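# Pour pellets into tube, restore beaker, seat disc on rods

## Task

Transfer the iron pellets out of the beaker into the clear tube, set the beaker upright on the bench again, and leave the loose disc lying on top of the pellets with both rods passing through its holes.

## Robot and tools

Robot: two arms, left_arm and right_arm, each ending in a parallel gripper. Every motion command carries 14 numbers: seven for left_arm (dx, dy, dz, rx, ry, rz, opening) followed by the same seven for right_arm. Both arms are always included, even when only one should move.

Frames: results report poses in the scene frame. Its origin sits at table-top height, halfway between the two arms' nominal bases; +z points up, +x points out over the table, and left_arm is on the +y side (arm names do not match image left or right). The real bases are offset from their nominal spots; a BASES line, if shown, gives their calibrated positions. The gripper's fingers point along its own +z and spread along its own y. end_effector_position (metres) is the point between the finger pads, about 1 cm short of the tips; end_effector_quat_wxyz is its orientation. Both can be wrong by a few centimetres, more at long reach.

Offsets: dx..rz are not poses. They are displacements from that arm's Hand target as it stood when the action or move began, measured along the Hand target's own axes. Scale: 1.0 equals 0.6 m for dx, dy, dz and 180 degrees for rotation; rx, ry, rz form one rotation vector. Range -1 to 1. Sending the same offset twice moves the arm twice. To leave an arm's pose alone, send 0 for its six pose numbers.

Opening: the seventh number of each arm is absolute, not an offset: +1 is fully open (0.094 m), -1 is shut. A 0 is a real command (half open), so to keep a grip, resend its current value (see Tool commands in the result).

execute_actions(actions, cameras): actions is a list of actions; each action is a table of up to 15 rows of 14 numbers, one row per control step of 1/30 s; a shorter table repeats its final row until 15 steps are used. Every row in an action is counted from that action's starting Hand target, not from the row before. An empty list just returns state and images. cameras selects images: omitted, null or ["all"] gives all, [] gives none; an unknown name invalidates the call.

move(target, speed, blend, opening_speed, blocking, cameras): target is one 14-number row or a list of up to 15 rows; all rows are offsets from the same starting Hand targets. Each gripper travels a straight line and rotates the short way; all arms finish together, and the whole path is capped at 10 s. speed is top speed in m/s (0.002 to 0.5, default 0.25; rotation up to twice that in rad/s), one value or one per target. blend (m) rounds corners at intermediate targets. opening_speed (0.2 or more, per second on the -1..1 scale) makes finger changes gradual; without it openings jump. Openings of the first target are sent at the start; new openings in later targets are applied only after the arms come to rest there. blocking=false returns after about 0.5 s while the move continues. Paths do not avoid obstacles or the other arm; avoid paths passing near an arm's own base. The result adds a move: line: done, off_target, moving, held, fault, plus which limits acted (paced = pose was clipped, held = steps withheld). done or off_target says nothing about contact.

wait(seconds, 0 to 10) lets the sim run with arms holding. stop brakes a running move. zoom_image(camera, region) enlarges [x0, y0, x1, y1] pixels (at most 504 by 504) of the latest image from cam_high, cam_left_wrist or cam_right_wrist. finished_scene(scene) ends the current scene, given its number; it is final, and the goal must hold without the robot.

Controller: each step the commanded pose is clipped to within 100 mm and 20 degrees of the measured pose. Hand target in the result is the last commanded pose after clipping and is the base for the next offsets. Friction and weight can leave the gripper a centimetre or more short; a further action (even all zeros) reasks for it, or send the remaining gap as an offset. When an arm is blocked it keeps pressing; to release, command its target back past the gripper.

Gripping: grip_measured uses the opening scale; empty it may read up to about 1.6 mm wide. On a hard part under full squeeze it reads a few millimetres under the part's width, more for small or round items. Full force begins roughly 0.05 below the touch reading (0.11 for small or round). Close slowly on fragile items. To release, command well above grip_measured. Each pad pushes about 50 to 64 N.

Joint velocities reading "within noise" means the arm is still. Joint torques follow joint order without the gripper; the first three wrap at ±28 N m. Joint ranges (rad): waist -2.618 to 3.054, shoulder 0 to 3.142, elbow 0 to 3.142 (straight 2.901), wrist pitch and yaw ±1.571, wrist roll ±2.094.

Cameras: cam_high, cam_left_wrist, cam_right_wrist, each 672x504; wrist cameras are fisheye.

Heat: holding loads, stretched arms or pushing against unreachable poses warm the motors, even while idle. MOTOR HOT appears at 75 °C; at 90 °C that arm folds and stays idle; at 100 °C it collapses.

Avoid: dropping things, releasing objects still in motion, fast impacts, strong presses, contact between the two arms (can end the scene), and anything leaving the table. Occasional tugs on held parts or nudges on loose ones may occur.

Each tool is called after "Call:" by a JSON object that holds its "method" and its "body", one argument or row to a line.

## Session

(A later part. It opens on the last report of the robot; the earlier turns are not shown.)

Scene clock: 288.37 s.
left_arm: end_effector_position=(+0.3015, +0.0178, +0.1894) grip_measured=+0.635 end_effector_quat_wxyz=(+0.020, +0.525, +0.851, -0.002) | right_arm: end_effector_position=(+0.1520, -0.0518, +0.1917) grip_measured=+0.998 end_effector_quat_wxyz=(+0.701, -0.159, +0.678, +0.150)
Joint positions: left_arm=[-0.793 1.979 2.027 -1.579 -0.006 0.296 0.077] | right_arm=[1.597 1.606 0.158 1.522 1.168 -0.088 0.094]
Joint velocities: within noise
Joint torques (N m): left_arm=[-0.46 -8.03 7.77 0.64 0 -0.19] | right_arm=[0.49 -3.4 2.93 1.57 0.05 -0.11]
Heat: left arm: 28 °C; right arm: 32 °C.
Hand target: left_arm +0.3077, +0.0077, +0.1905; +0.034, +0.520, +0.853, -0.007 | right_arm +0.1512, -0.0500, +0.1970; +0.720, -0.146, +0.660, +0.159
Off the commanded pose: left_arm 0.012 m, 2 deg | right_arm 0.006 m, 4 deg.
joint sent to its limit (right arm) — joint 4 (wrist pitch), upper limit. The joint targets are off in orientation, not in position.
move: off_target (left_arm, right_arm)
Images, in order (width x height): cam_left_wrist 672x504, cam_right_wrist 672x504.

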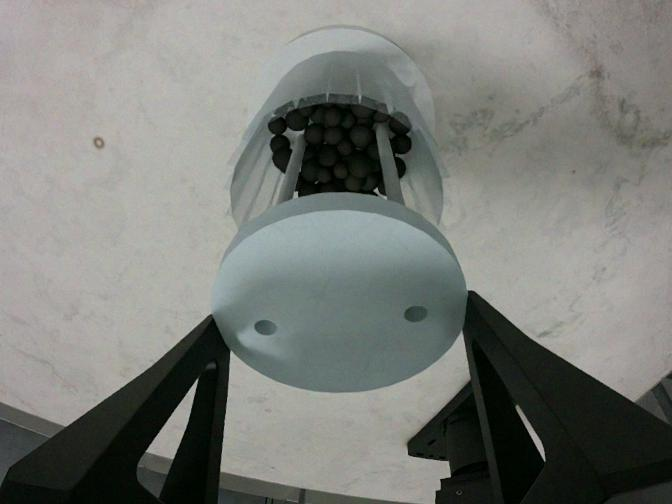

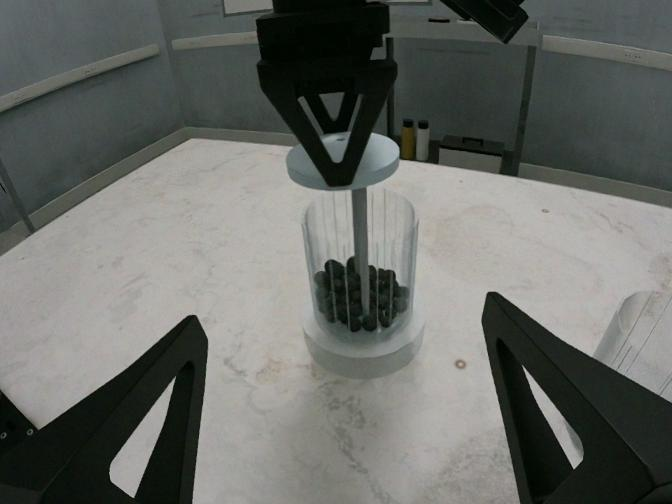

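Call:
{"method": "move", "body": {
  "target": [-0.016,0.0003,0.001,0,0,-0.0111,0.5, 0,0,0,0,0,0,1.0],
  "speed": 0.025,
  "cameras": ["cam_right_wrist","cam_left_wrist"]
}}

Call:
{"method": "zoom_image", "body": {
  "camera": "cam_right_wrist",
  "region": [310, 100, 410, 200]
}}

Scene clock: 290.87 s.
left_arm: end_effector_position=(+0.3118, +0.0070, +0.1907) grip_measured=+0.635 end_effector_quat_wxyz=(+0.032, +0.507, +0.861, -0.006) | right_arm: end_effector_position=(+0.1520, -0.0518, +0.1917) grip_measured=+0.998 end_effector_quat_wxyz=(+0.701, -0.159, +0.678, +0.150)
Joint positions: left_arm=[-0.793 2.023 2.096 -1.579 -0.006 0.254 0.077] | right_arm=[1.597 1.606 0.158 1.522 1.168 -0.088 0.094]
Joint velocities: within noise
Joint torques (N m): left_arm=[-0.77 -8.39 7.76 0.51 -0.02 -0.11] | right_arm=[0.4 -3.44 2.93 1.55 0.02 -0.12]
Heat: left arm: 28 °C; right arm: 32 °C.
Hand target: left_arm +0.3123, -0.0007, +0.1905; +0.034, +0.506, +0.862, -0.007 | right_arm +0.1512, -0.0500, +0.1970; +0.720, -0.146, +0.660, +0.159
Off the commanded pose: left_arm 0.008 m, 0 deg | right_arm 0.006 m, 4 deg.
joint sent to its limit (right arm) — joint 4 (wrist pitch), upper limit. The joint targets are off in orientation, not in position.
move: off_target (right_arm)
Images, in order (width x height): cam_left_wrist 672x504, cam_right_wrist 672x504.

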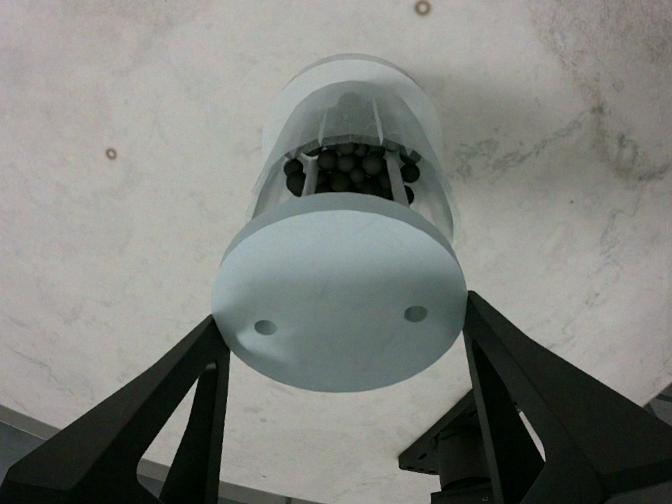

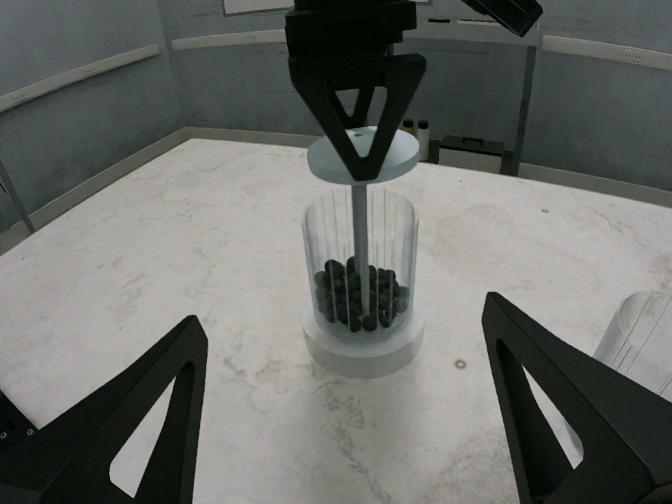

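Scaled by 5.040 from the camera's 672x504 image, which has a finer 960x720 frame.

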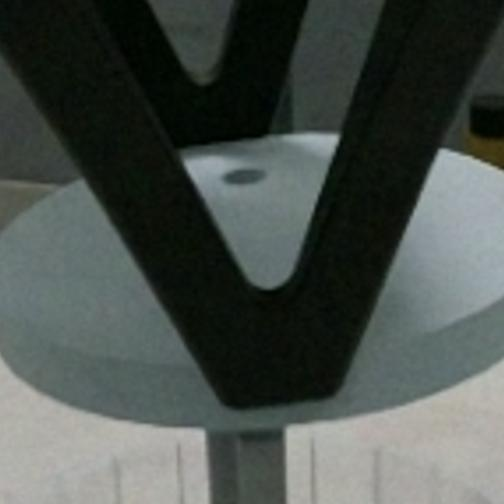

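Call:
{"method": "move", "body": {
  "target": [
    [-0.0135,0.0433,-0.0358,-0.0009,-0.0032,0,0.5, 0,0,0,0,0,0,1.0],
    [0.0247,-0.0092,-0.0228,-0.0009,-0.0032,0,0.5, 0,0,0,0,0,0,1.0]
  ],
  "speed": [0.06,0.03],
  "cameras": ["cam_right_wrist","cam_left_wrist"]
}}

Call:
{"method": "zoom_image", "body": {
  "camera": "cam_right_wrist",
  "region": [310, 100, 410, 200]
}}

Scene clock: 297.80 s.
left_arm: end_effector_position=(+0.3060, +0.0083, +0.1843) grip_measured=+0.635 end_effector_quat_wxyz=(+0.019, +0.509, +0.860, -0.002) | right_arm: end_effector_position=(+0.1520, -0.0518, +0.1917) grip_measured=+0.998 end_effector_quat_wxyz=(+0.701, -0.159, +0.678, +0.150)
Joint positions: left_arm=[-0.802 2.022 2.068 -1.579 -0.008 0.25 0.077] | right_arm=[1.597 1.606 0.158 1.522 1.168 -0.088 0.094]
Joint velocities: within noise
Joint torques (N m): left_arm=[-0.49 -15.12 5.39 0.38 -0.02 -0.15] | right_arm=[0.57 -3.43 2.97 1.52 0.03 -0.09]
Heat: left arm: 28 °C; right arm: 32 °C.
Hand target: left_arm +0.2995, +0.0101, +0.2030; +0.039, +0.505, +0.862, -0.009 | right_arm +0.1512, -0.0500, +0.1970; +0.720, -0.146, +0.660, +0.159
Off the commanded pose: left_arm 0.020 m, 2 deg | right_arm 0.006 m, 4 deg.
joint sent to its limit (left arm) — joint 4 (wrist pitch), lower limit. The joint targets are off in position, not in orientation.
joint sent to its limit (right arm) — joint 4 (wrist pitch), upper limit. The joint targets are off in orientation, not in position.
move: off_target (left_arm, right_arm)
Images, in order (width x height): cam_left_wrist 672x504, cam_right_wrist 672x504.

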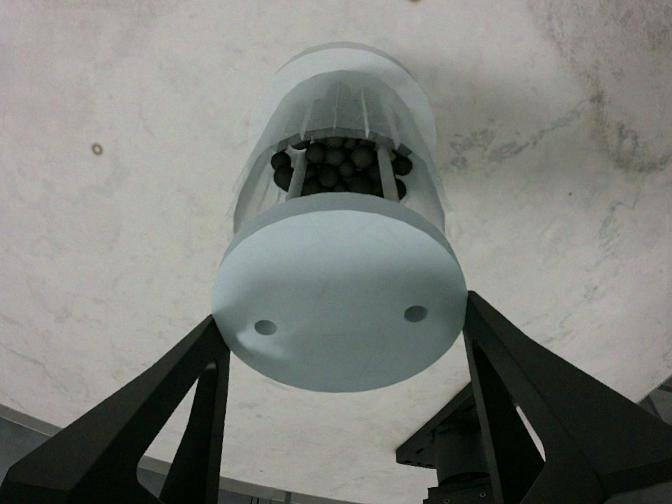

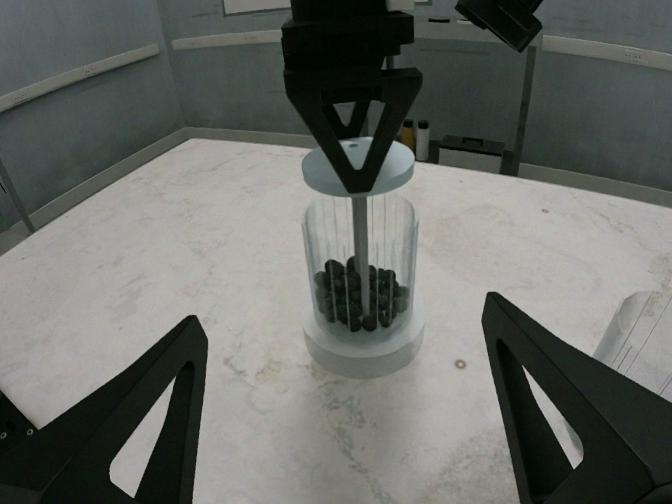

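Scaled by 5.040 from the camera's 672x504 image, which has a finer 960x720 frame.

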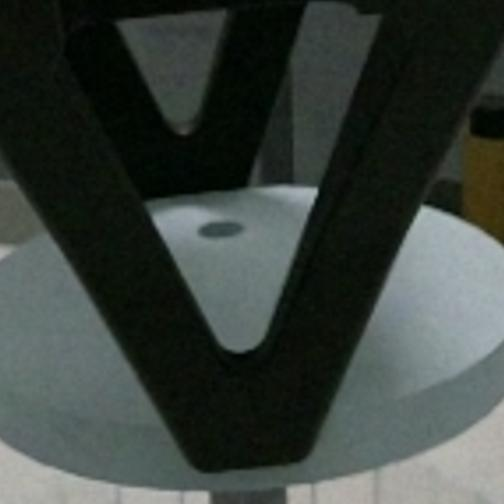

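Call:
{"method": "move", "body": {
  "target": [0,0,0.008,0,0,0,0.5, 0,0,0,0,0,0,1.0],
  "speed": 0.015,
  "cameras": ["cam_right_wrist","cam_left_wrist"]
}}

Call:
{"method": "zoom_image", "body": {
  "camera": "cam_right_wrist",
  "region": [310, 100, 410, 200]
}}

Scene clock: 299.47 s.
left_arm: end_effector_position=(+0.3060, +0.0096, +0.1824) grip_measured=+0.635 end_effector_quat_wxyz=(+0.020, +0.507, +0.862, -0.003) | right_arm: end_effector_position=(+0.1520, -0.0518, +0.1917) grip_measured=+0.998 end_effector_quat_wxyz=(+0.701, -0.159, +0.678, +0.150)
Joint positions: left_arm=[-0.799 2.013 2.046 -1.565 -0.006 0.247 0.077] | right_arm=[1.597 1.606 0.158 1.522 1.168 -0.088 0.094]
Joint velocities: within noise
Joint torques (N m): left_arm=[-0.94 -14.39 5.04 0.45 -0.02 -0.11] | right_arm=[0.51 -3.43 3.08 1.55 0.02 -0.1]
Heat: left arm: 28 °C; right arm: 32 °C.
Hand target: left_arm +0.2998, +0.0098, +0.1982; +0.039, +0.505, +0.862, -0.009 | right_arm +0.1512, -0.0500, +0.1970; +0.720, -0.146, +0.660, +0.159
Off the commanded pose: left_arm 0.017 m, 2 deg | right_arm 0.006 m, 4 deg.
joint sent to its limit (right arm) — joint 4 (wrist pitch), upper limit. The joint targets are off in orientation, not in position.
move: off_target (left_arm, right_arm)
Images, in order (width x height): cam_left_wrist 672x504, cam_right_wrist 672x504.

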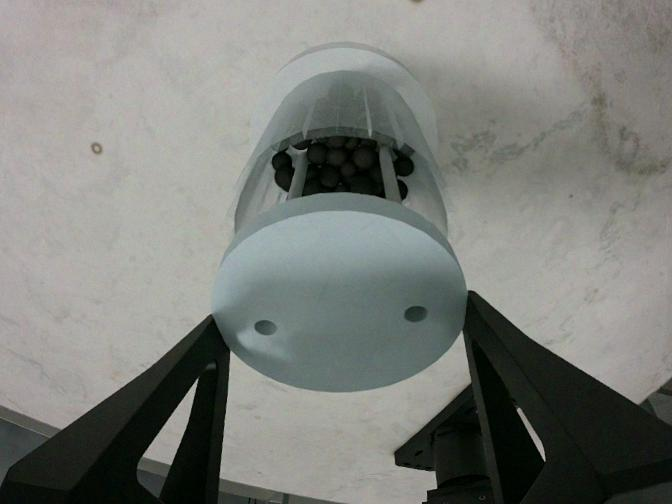

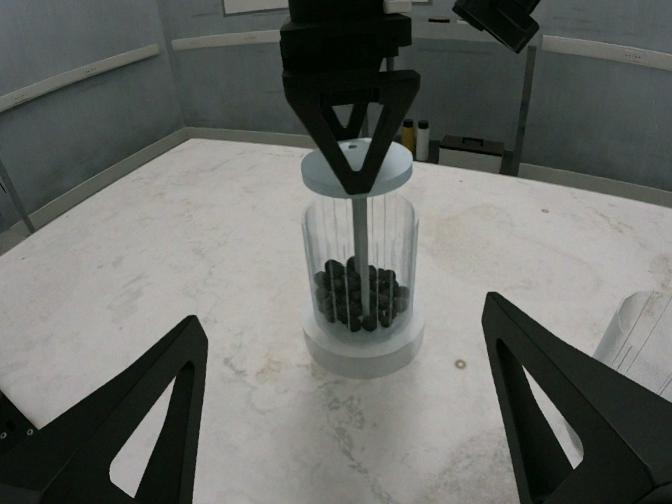

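Scaled by 5.040 from the camera's 672x504 image, which has a finer 960x720 frame.

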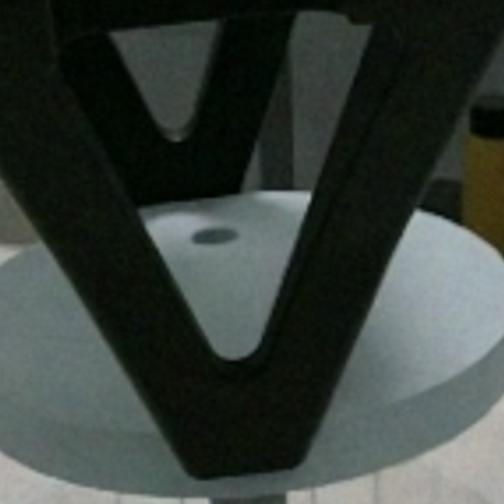

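Call:
{"method": "move", "body": {
  "target": [0,0,0.008,0,0,0,0.5, 0,0,0,0,0,0,1.0],
  "speed": 0.015,
  "cameras": ["cam_right_wrist","cam_left_wrist"]
}}

Call:
{"method": "zoom_image", "body": {
  "camera": "cam_right_wrist",
  "region": [310, 100, 410, 200]
}}

Scene clock: 300.97 s.
left_arm: end_effector_position=(+0.3063, +0.0097, +0.1791) grip_measured=+0.635 end_effector_quat_wxyz=(+0.023, +0.506, +0.862, -0.003) | right_arm: end_effector_position=(+0.1520, -0.0518, +0.1917) grip_measured=+0.998 end_effector_quat_wxyz=(+0.701, -0.159, +0.678, +0.150)
Joint positions: left_arm=[-0.799 2.002 2.017 -1.541 -0.008 0.247 0.077] | right_arm=[1.597 1.606 0.158 1.522 1.168 -0.088 0.094]
Joint velocities: within noise
Joint torques (N m): left_arm=[-0.51 -14.08 5.14 0.42 -0.04 -0.1] | right_arm=[0.51 -3.4 3.08 1.55 0.01 -0.12]
Heat: left arm: 28 °C; right arm: 32 °C.
Hand target: left_arm +0.3001, +0.0096, +0.1935; +0.039, +0.505, +0.862, -0.009 | right_arm +0.1512, -0.0500, +0.1970; +0.720, -0.146, +0.660, +0.159
Off the commanded pose: left_arm 0.016 m, 2 deg | right_arm 0.006 m, 4 deg.
joint sent to its limit (right arm) — joint 4 (wrist pitch), upper limit. The joint targets are off in orientation, not in position.
move: off_target (left_arm, right_arm)
Images, in order (width x height): cam_left_wrist 672x504, cam_right_wrist 672x504.

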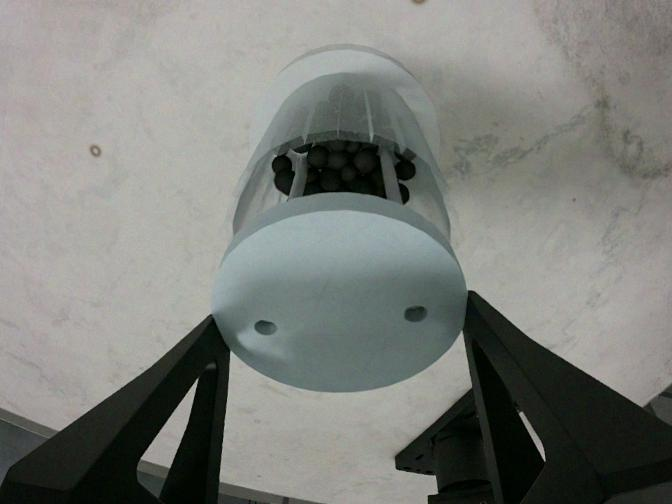

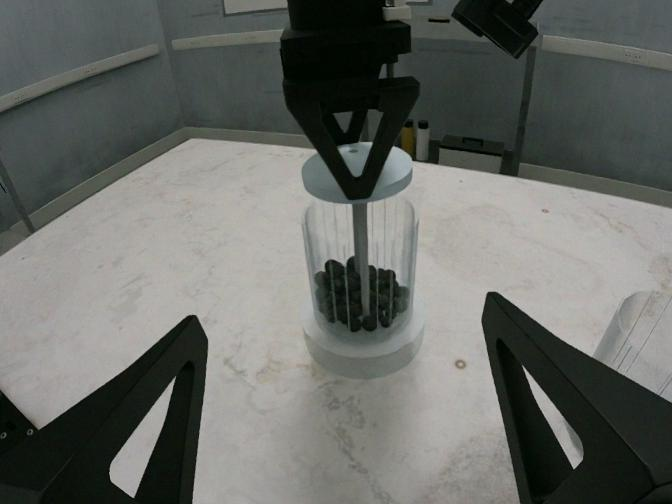

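Scaled by 5.040 from the camera's 672x504 image, which has a finer 960x720 frame.

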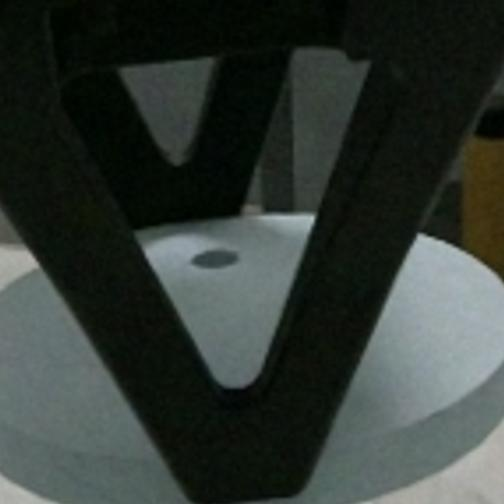

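Call:
{"method": "zoom_image", "body": {
  "camera": "cam_left_wrist",
  "region": [240, 290, 440, 350]
}}

Scaled by 2.520 from the camera's 672x504 image, which has a finer 960x720 frame.

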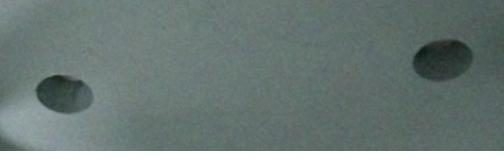

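Call:
{"method": "move", "body": {
  "target": [0,0,0.0167,0,0,0,0.5, 0,0,0,0,0,0,1.0],
  "speed": 0.02,
  "cameras": ["cam_right_wrist","cam_left_wrist"]
}}

Call:
{"method": "zoom_image", "body": {
  "camera": "cam_right_wrist",
  "region": [290, 100, 430, 240]
}}

Scene clock: 302.83 s.
left_arm: end_effector_position=(+0.3069, +0.0095, +0.1655) grip_measured=+0.635 end_effector_quat_wxyz=(+0.018, +0.506, +0.862, -0.001) | right_arm: end_effector_position=(+0.1520, -0.0518, +0.1917) grip_measured=+0.998 end_effector_quat_wxyz=(+0.701, -0.159, +0.678, +0.150)
Joint positions: left_arm=[-0.799 2.002 1.962 -1.496 -0.009 0.245 0.077] | right_arm=[1.597 1.606 0.158 1.522 1.168 -0.088 0.094]
Joint velocities: within noise
Joint torques (N m): left_arm=[-0.79 -15.24 5.16 0.44 0.01 -0.09] | right_arm=[0.42 -3.38 2.97 1.52 0.03 -0.09]
Heat: left arm: 29 °C; right arm: 32 °C.
Hand target: left_arm +0.3007, +0.0090, +0.1835; +0.039, +0.505, +0.862, -0.009 | right_arm +0.1512, -0.0500, +0.1970; +0.720, -0.146, +0.660, +0.159
Off the commanded pose: left_arm 0.019 m, 3 deg | right_arm 0.006 m, 4 deg.
joint sent to its limit (right arm) — joint 4 (wrist pitch), upper limit. The joint targets are off in orientation, not in position.
move: off_target (left_arm, right_arm)
Images, in order (width x height): cam_left_wrist 672x504, cam_right_wrist 672x504.

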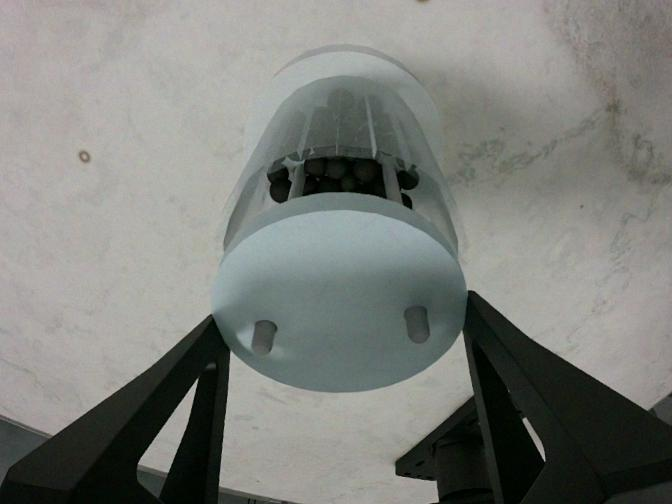

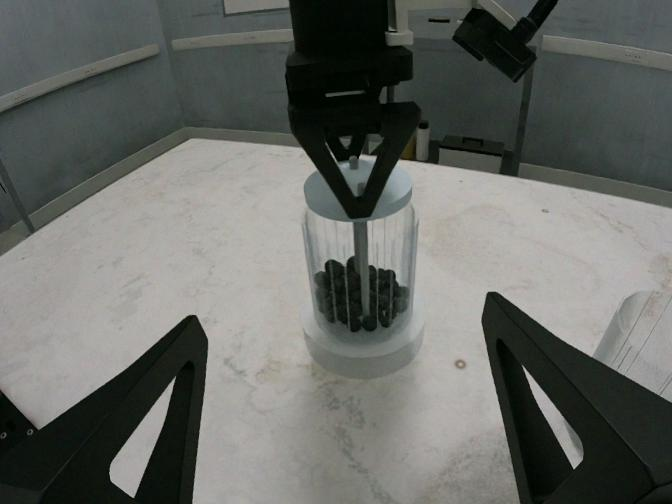

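Scaled by 3.600 from the camera's 672x504 image, which has a finer 960x720 frame.

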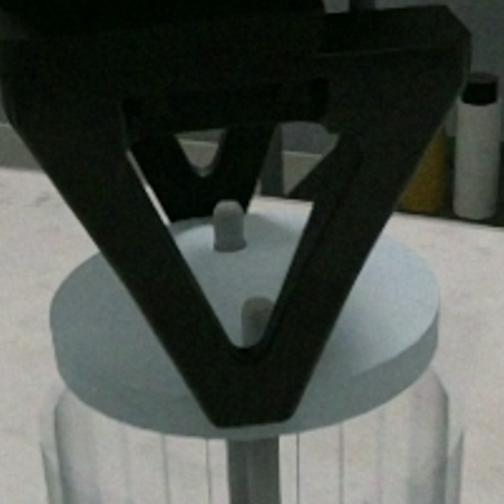

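Call:
{"method": "move", "body": {
  "target": [0,0,0.0183,0,0,0,0.5, 0,0,0,0,0,0,1.0],
  "speed": 0.02,
  "cameras": ["cam_right_wrist","cam_left_wrist"]
}}

Call:
{"method": "zoom_image", "body": {
  "camera": "cam_right_wrist",
  "region": [290, 120, 430, 260]
}}

Scene clock: 304.33 s.
left_arm: end_effector_position=(+0.3070, +0.0093, +0.1543) grip_measured=+0.635 end_effector_quat_wxyz=(+0.017, +0.506, +0.862, +0.000) | right_arm: end_effector_position=(+0.1520, -0.0518, +0.1917) grip_measured=+0.998 end_effector_quat_wxyz=(+0.701, -0.159, +0.678, +0.150)
Joint positions: left_arm=[-0.799 1.996 1.908 -1.45 -0.009 0.245 0.077] | right_arm=[1.597 1.606 0.158 1.522 1.168 -0.088 0.094]
Joint velocities: within noise
Joint torques (N m): left_arm=[-0.85 -14.94 5.3 0.37 -0.07 -0.09] | right_arm=[0.57 -3.47 3.1 1.54 0.01 -0.1]
Heat: left arm: 29 °C; right arm: 32 °C.
Hand target: left_arm +0.3013, +0.0084, +0.1725; +0.039, +0.505, +0.862, -0.009 | right_arm +0.1512, -0.0500, +0.1970; +0.720, -0.146, +0.660, +0.159
Off the commanded pose: left_arm 0.019 m, 3 deg | right_arm 0.006 m, 4 deg.
joint sent to its limit (right arm) — joint 4 (wrist pitch), upper limit. The joint targets are off in orientation, not in position.
move: off_target (left_arm, right_arm)
Images, in order (width x height): cam_left_wrist 672x504, cam_right_wrist 672x504.

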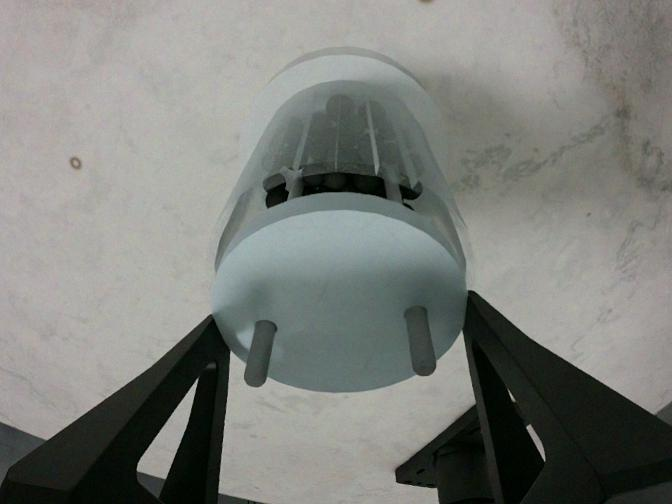

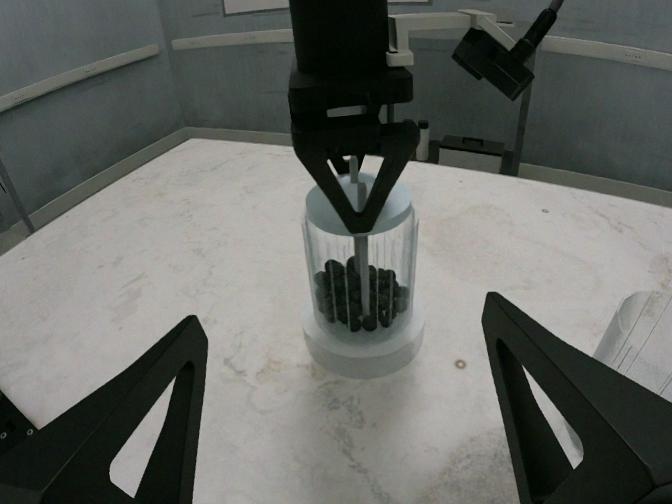

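Scaled by 3.600 from the camera's 672x504 image, which has a finer 960x720 frame.

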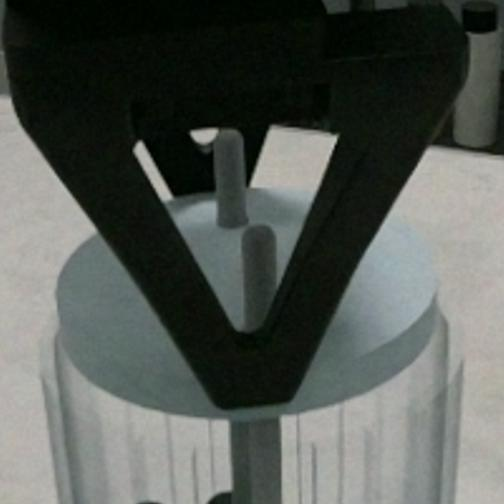

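Call:
{"method": "move", "body": {
  "target": [0,0,0.0098,0,0,0,0.5, 0,0,0,0,0,0,1.0],
  "speed": 0.02,
  "cameras": ["cam_right_wrist","cam_left_wrist"]
}}

Call:
{"method": "zoom_image", "body": {
  "camera": "cam_right_wrist",
  "region": [290, 150, 430, 270]
}}

Call:
{"method": "zoom_image", "body": {
  "camera": "cam_left_wrist",
  "region": [190, 170, 490, 410]
}}

Scene clock: 307.17 s.
left_arm: end_effector_position=(+0.3072, +0.0092, +0.1474) grip_measured=+0.635 end_effector_quat_wxyz=(+0.016, +0.506, +0.862, +0.000) | right_arm: end_effector_position=(+0.1520, -0.0518, +0.1917) grip_measured=+0.998 end_effector_quat_wxyz=(+0.702, -0.159, +0.678, +0.149)
Joint positions: left_arm=[-0.799 1.996 1.881 -1.426 -0.009 0.245 0.077] | right_arm=[1.597 1.606 0.158 1.522 1.168 -0.089 0.094]
Joint velocities: within noise
Joint torques (N m): left_arm=[-0.65 -15.28 5.08 0.43 -0.02 -0.06] | right_arm=[0.53 -3.41 2.91 1.57 0 -0.09]
Heat: left arm: 30 °C; right arm: 32 °C.
Hand target: left_arm +0.3017, +0.0081, +0.1667; +0.039, +0.505, +0.862, -0.009 | right_arm +0.1512, -0.0500, +0.1970; +0.720, -0.146, +0.660, +0.159
Off the commanded pose: left_arm 0.020 m, 3 deg | right_arm 0.006 m, 4 deg.
joint sent to its limit (right arm) — joint 4 (wrist pitch), upper limit. The joint targets are off in orientation, not in position.
move: off_target (left_arm, right_arm)
Images, in order (width x height): cam_left_wrist 672x504, cam_right_wrist 672x504.

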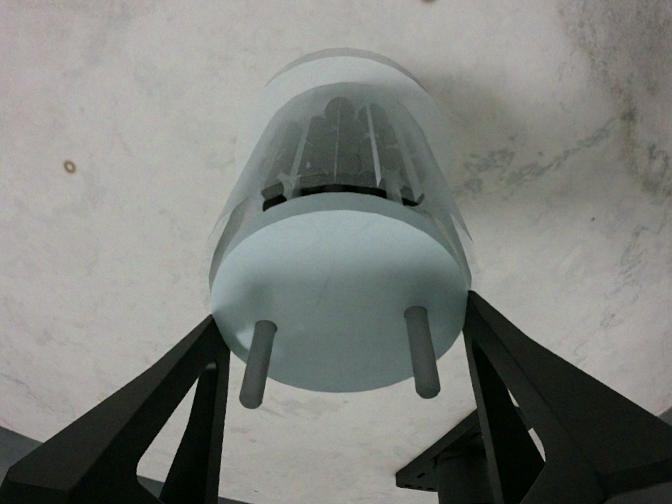

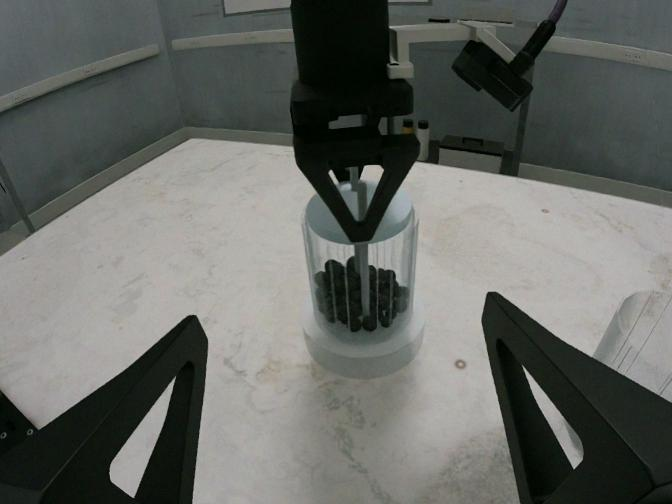

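Scaled by 3.600 from the camera's 672x504 image, which has a finer 960x720 frame.

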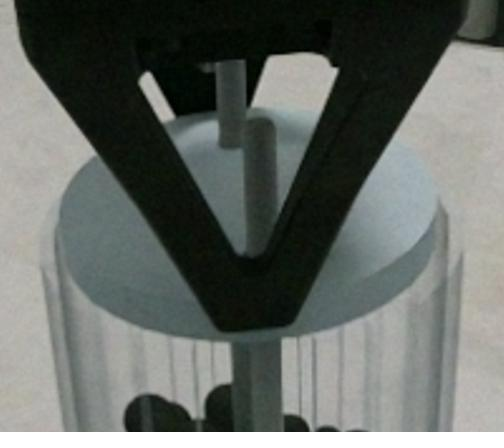

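Scaled by 1.680 from the camera's 672x504 image, which has a finer 960x720 frame.

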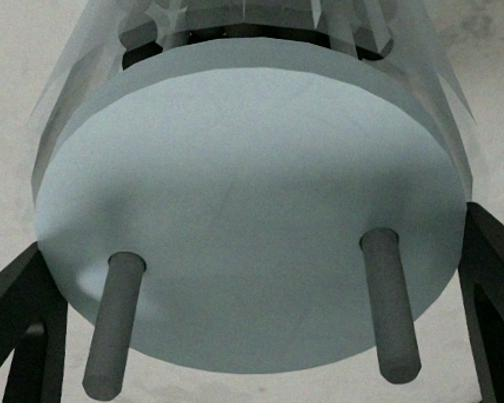

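Call:
{"method": "move", "body": {
  "target": [0,0,0,0,0,0,0.75, 0,0,0,0,0,0,1.0],
  "opening_speed": 0.2,
  "cameras": ["cam_right_wrist","cam_left_wrist"]
}}

Call:
{"method": "zoom_image", "body": {
  "camera": "cam_right_wrist",
  "region": [280, 140, 440, 360]
}}

Scene clock: 310.33 s.
left_arm: end_effector_position=(+0.3072, +0.0092, +0.1474) grip_measured=+0.748 end_effector_quat_wxyz=(+0.016, +0.506, +0.862, +0.000) | right_arm: end_effector_position=(+0.1520, -0.0518, +0.1917) grip_measured=+0.998 end_effector_quat_wxyz=(+0.702, -0.159, +0.678, +0.149)
Joint positions: left_arm=[-0.799 1.996 1.881 -1.426 -0.009 0.245 0.082] | right_arm=[1.597 1.606 0.158 1.522 1.168 -0.089 0.094]
Joint velocities: within noise
Joint torques (N m): left_arm=[-0.59 -15.42 5.29 0.43 0.02 -0.08] | right_arm=[0.61 -3.38 3.03 1.51 0.02 -0.08]
Heat: left arm: 31 °C; right arm: 32 °C.
Hand target: left_arm +0.3017, +0.0081, +0.1667; +0.039, +0.505, +0.862, -0.009 | right_arm +0.1512, -0.0500, +0.1970; +0.720, -0.146, +0.660, +0.159
Off the commanded pose: left_arm 0.020 m, 3 deg | right_arm 0.006 m, 4 deg.
joint sent to its limit (right arm) — joint 4 (wrist pitch), upper limit. The joint targets are off in orientation, not in position.
move: off_target (left_arm, right_arm)
Images, in order (width x height): cam_left_wrist 672x504, cam_right_wrist 672x504.

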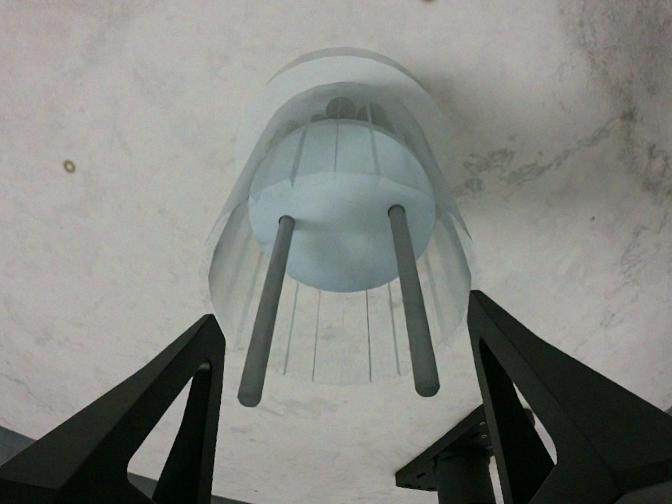

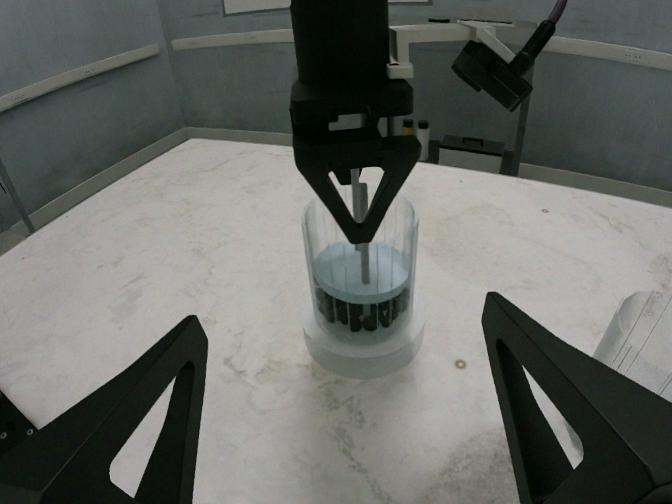

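Scaled by 2.291 from the camera's 672x504 image, which has a finer 960x720 frame.

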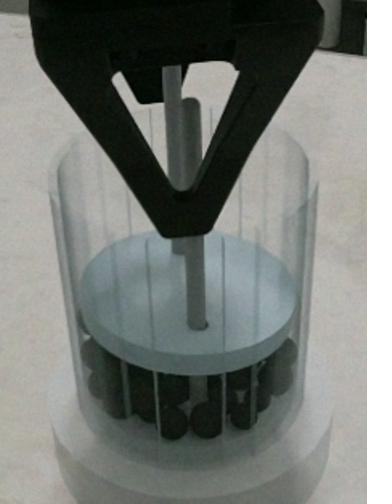

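Call:
{"method": "move", "body": {
  "target": [
    [-0.0102,0.0032,-0.1329,0,0,0,0.75, 0,0,0,0,0,0,1.0],
    [0.1163,-0.0325,-0.1602,0,0,0,0.75, 0,0,0,0,0,0,1.0]
  ],
  "speed": [0.08,0.15]
}}

Call:
{"method": "zoom_image", "body": {
  "camera": "cam_right_wrist",
  "region": [270, 130, 460, 400]
}}

Call:
{"method": "zoom_image", "body": {
  "camera": "cam_high",
  "region": [200, 160, 420, 410]
}}

Scene clock: 313.93 s.
left_arm: end_effector_position=(+0.2508, +0.0629, +0.2490) grip_measured=+0.748 end_effector_quat_wxyz=(+0.089, +0.507, +0.857, -0.022) | right_arm: end_effector_position=(+0.1520, -0.0518, +0.1917) grip_measured=+0.998 end_effector_quat_wxyz=(+0.702, -0.159, +0.678, +0.149)
Joint positions: left_arm=[-0.813 1.626 1.819 -1.581 -0.009 0.239 0.082] | right_arm=[1.597 1.606 0.158 1.522 1.168 -0.089 0.094]
Joint velocities: within noise
Joint torques (N m): left_arm=[-0.72 -9.03 5.11 0.66 -0.01 -0.14] | right_arm=[0.42 -3.37 2.88 1.52 0.02 -0.09]
Heat: left arm: 31 °C; right arm: 32 °C.
Hand target: left_arm +0.2451, +0.0646, +0.2567; +0.039, +0.505, +0.862, -0.009 | right_arm +0.1512, -0.0500, +0.1970; +0.720, -0.146, +0.660, +0.159
Off the commanded pose: left_arm 0.010 m, 6 deg | right_arm 0.006 m, 4 deg.
joint sent to its limit (left arm) — joint 4 (wrist pitch), lower limit. The joint targets are off in position and orientation.
joint sent to its limit (right arm) — joint 4 (wrist pitch), upper limit. The joint targets are off in orientation, not in position.
move: off_target (left_arm, right_arm)

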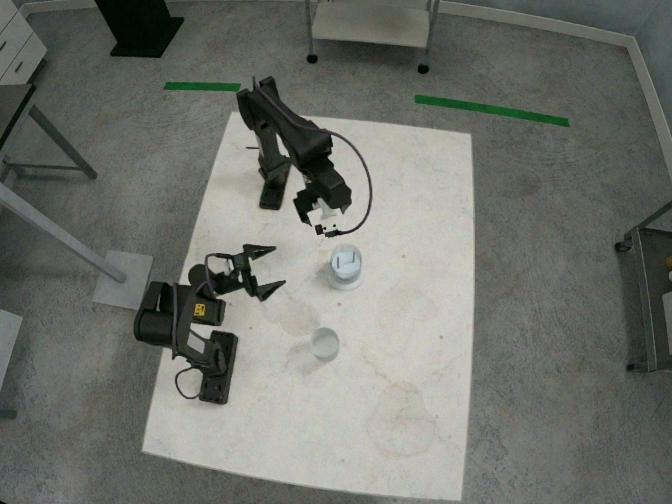

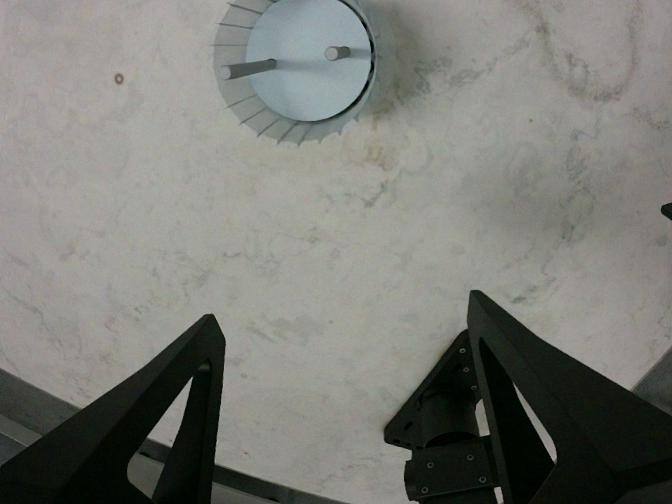

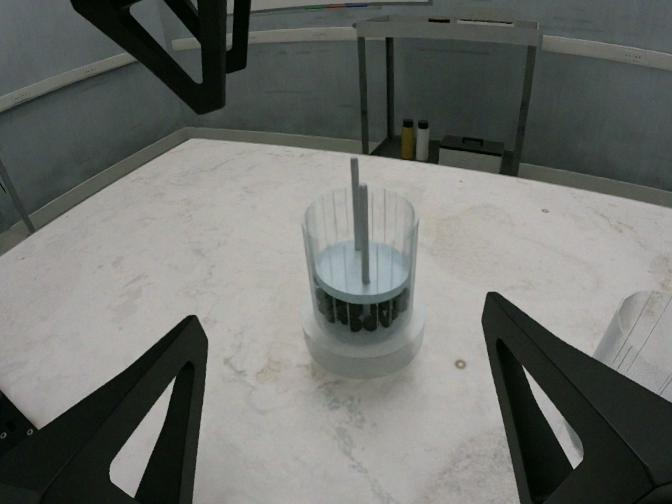

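Scaled by 1.867 from the camera's 672x504 image, which has a finer 960x720 frame.

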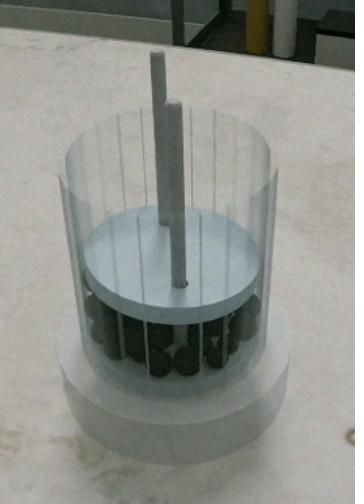

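Scaled by 2.016.

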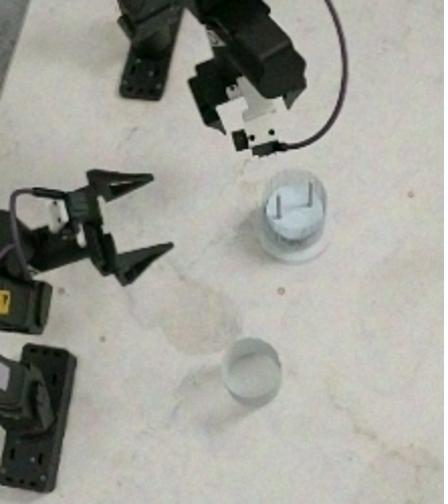

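Call:
{"method": "finished_scene", "body": {
  "scene": 1
}}

The scene is finished: the task was done.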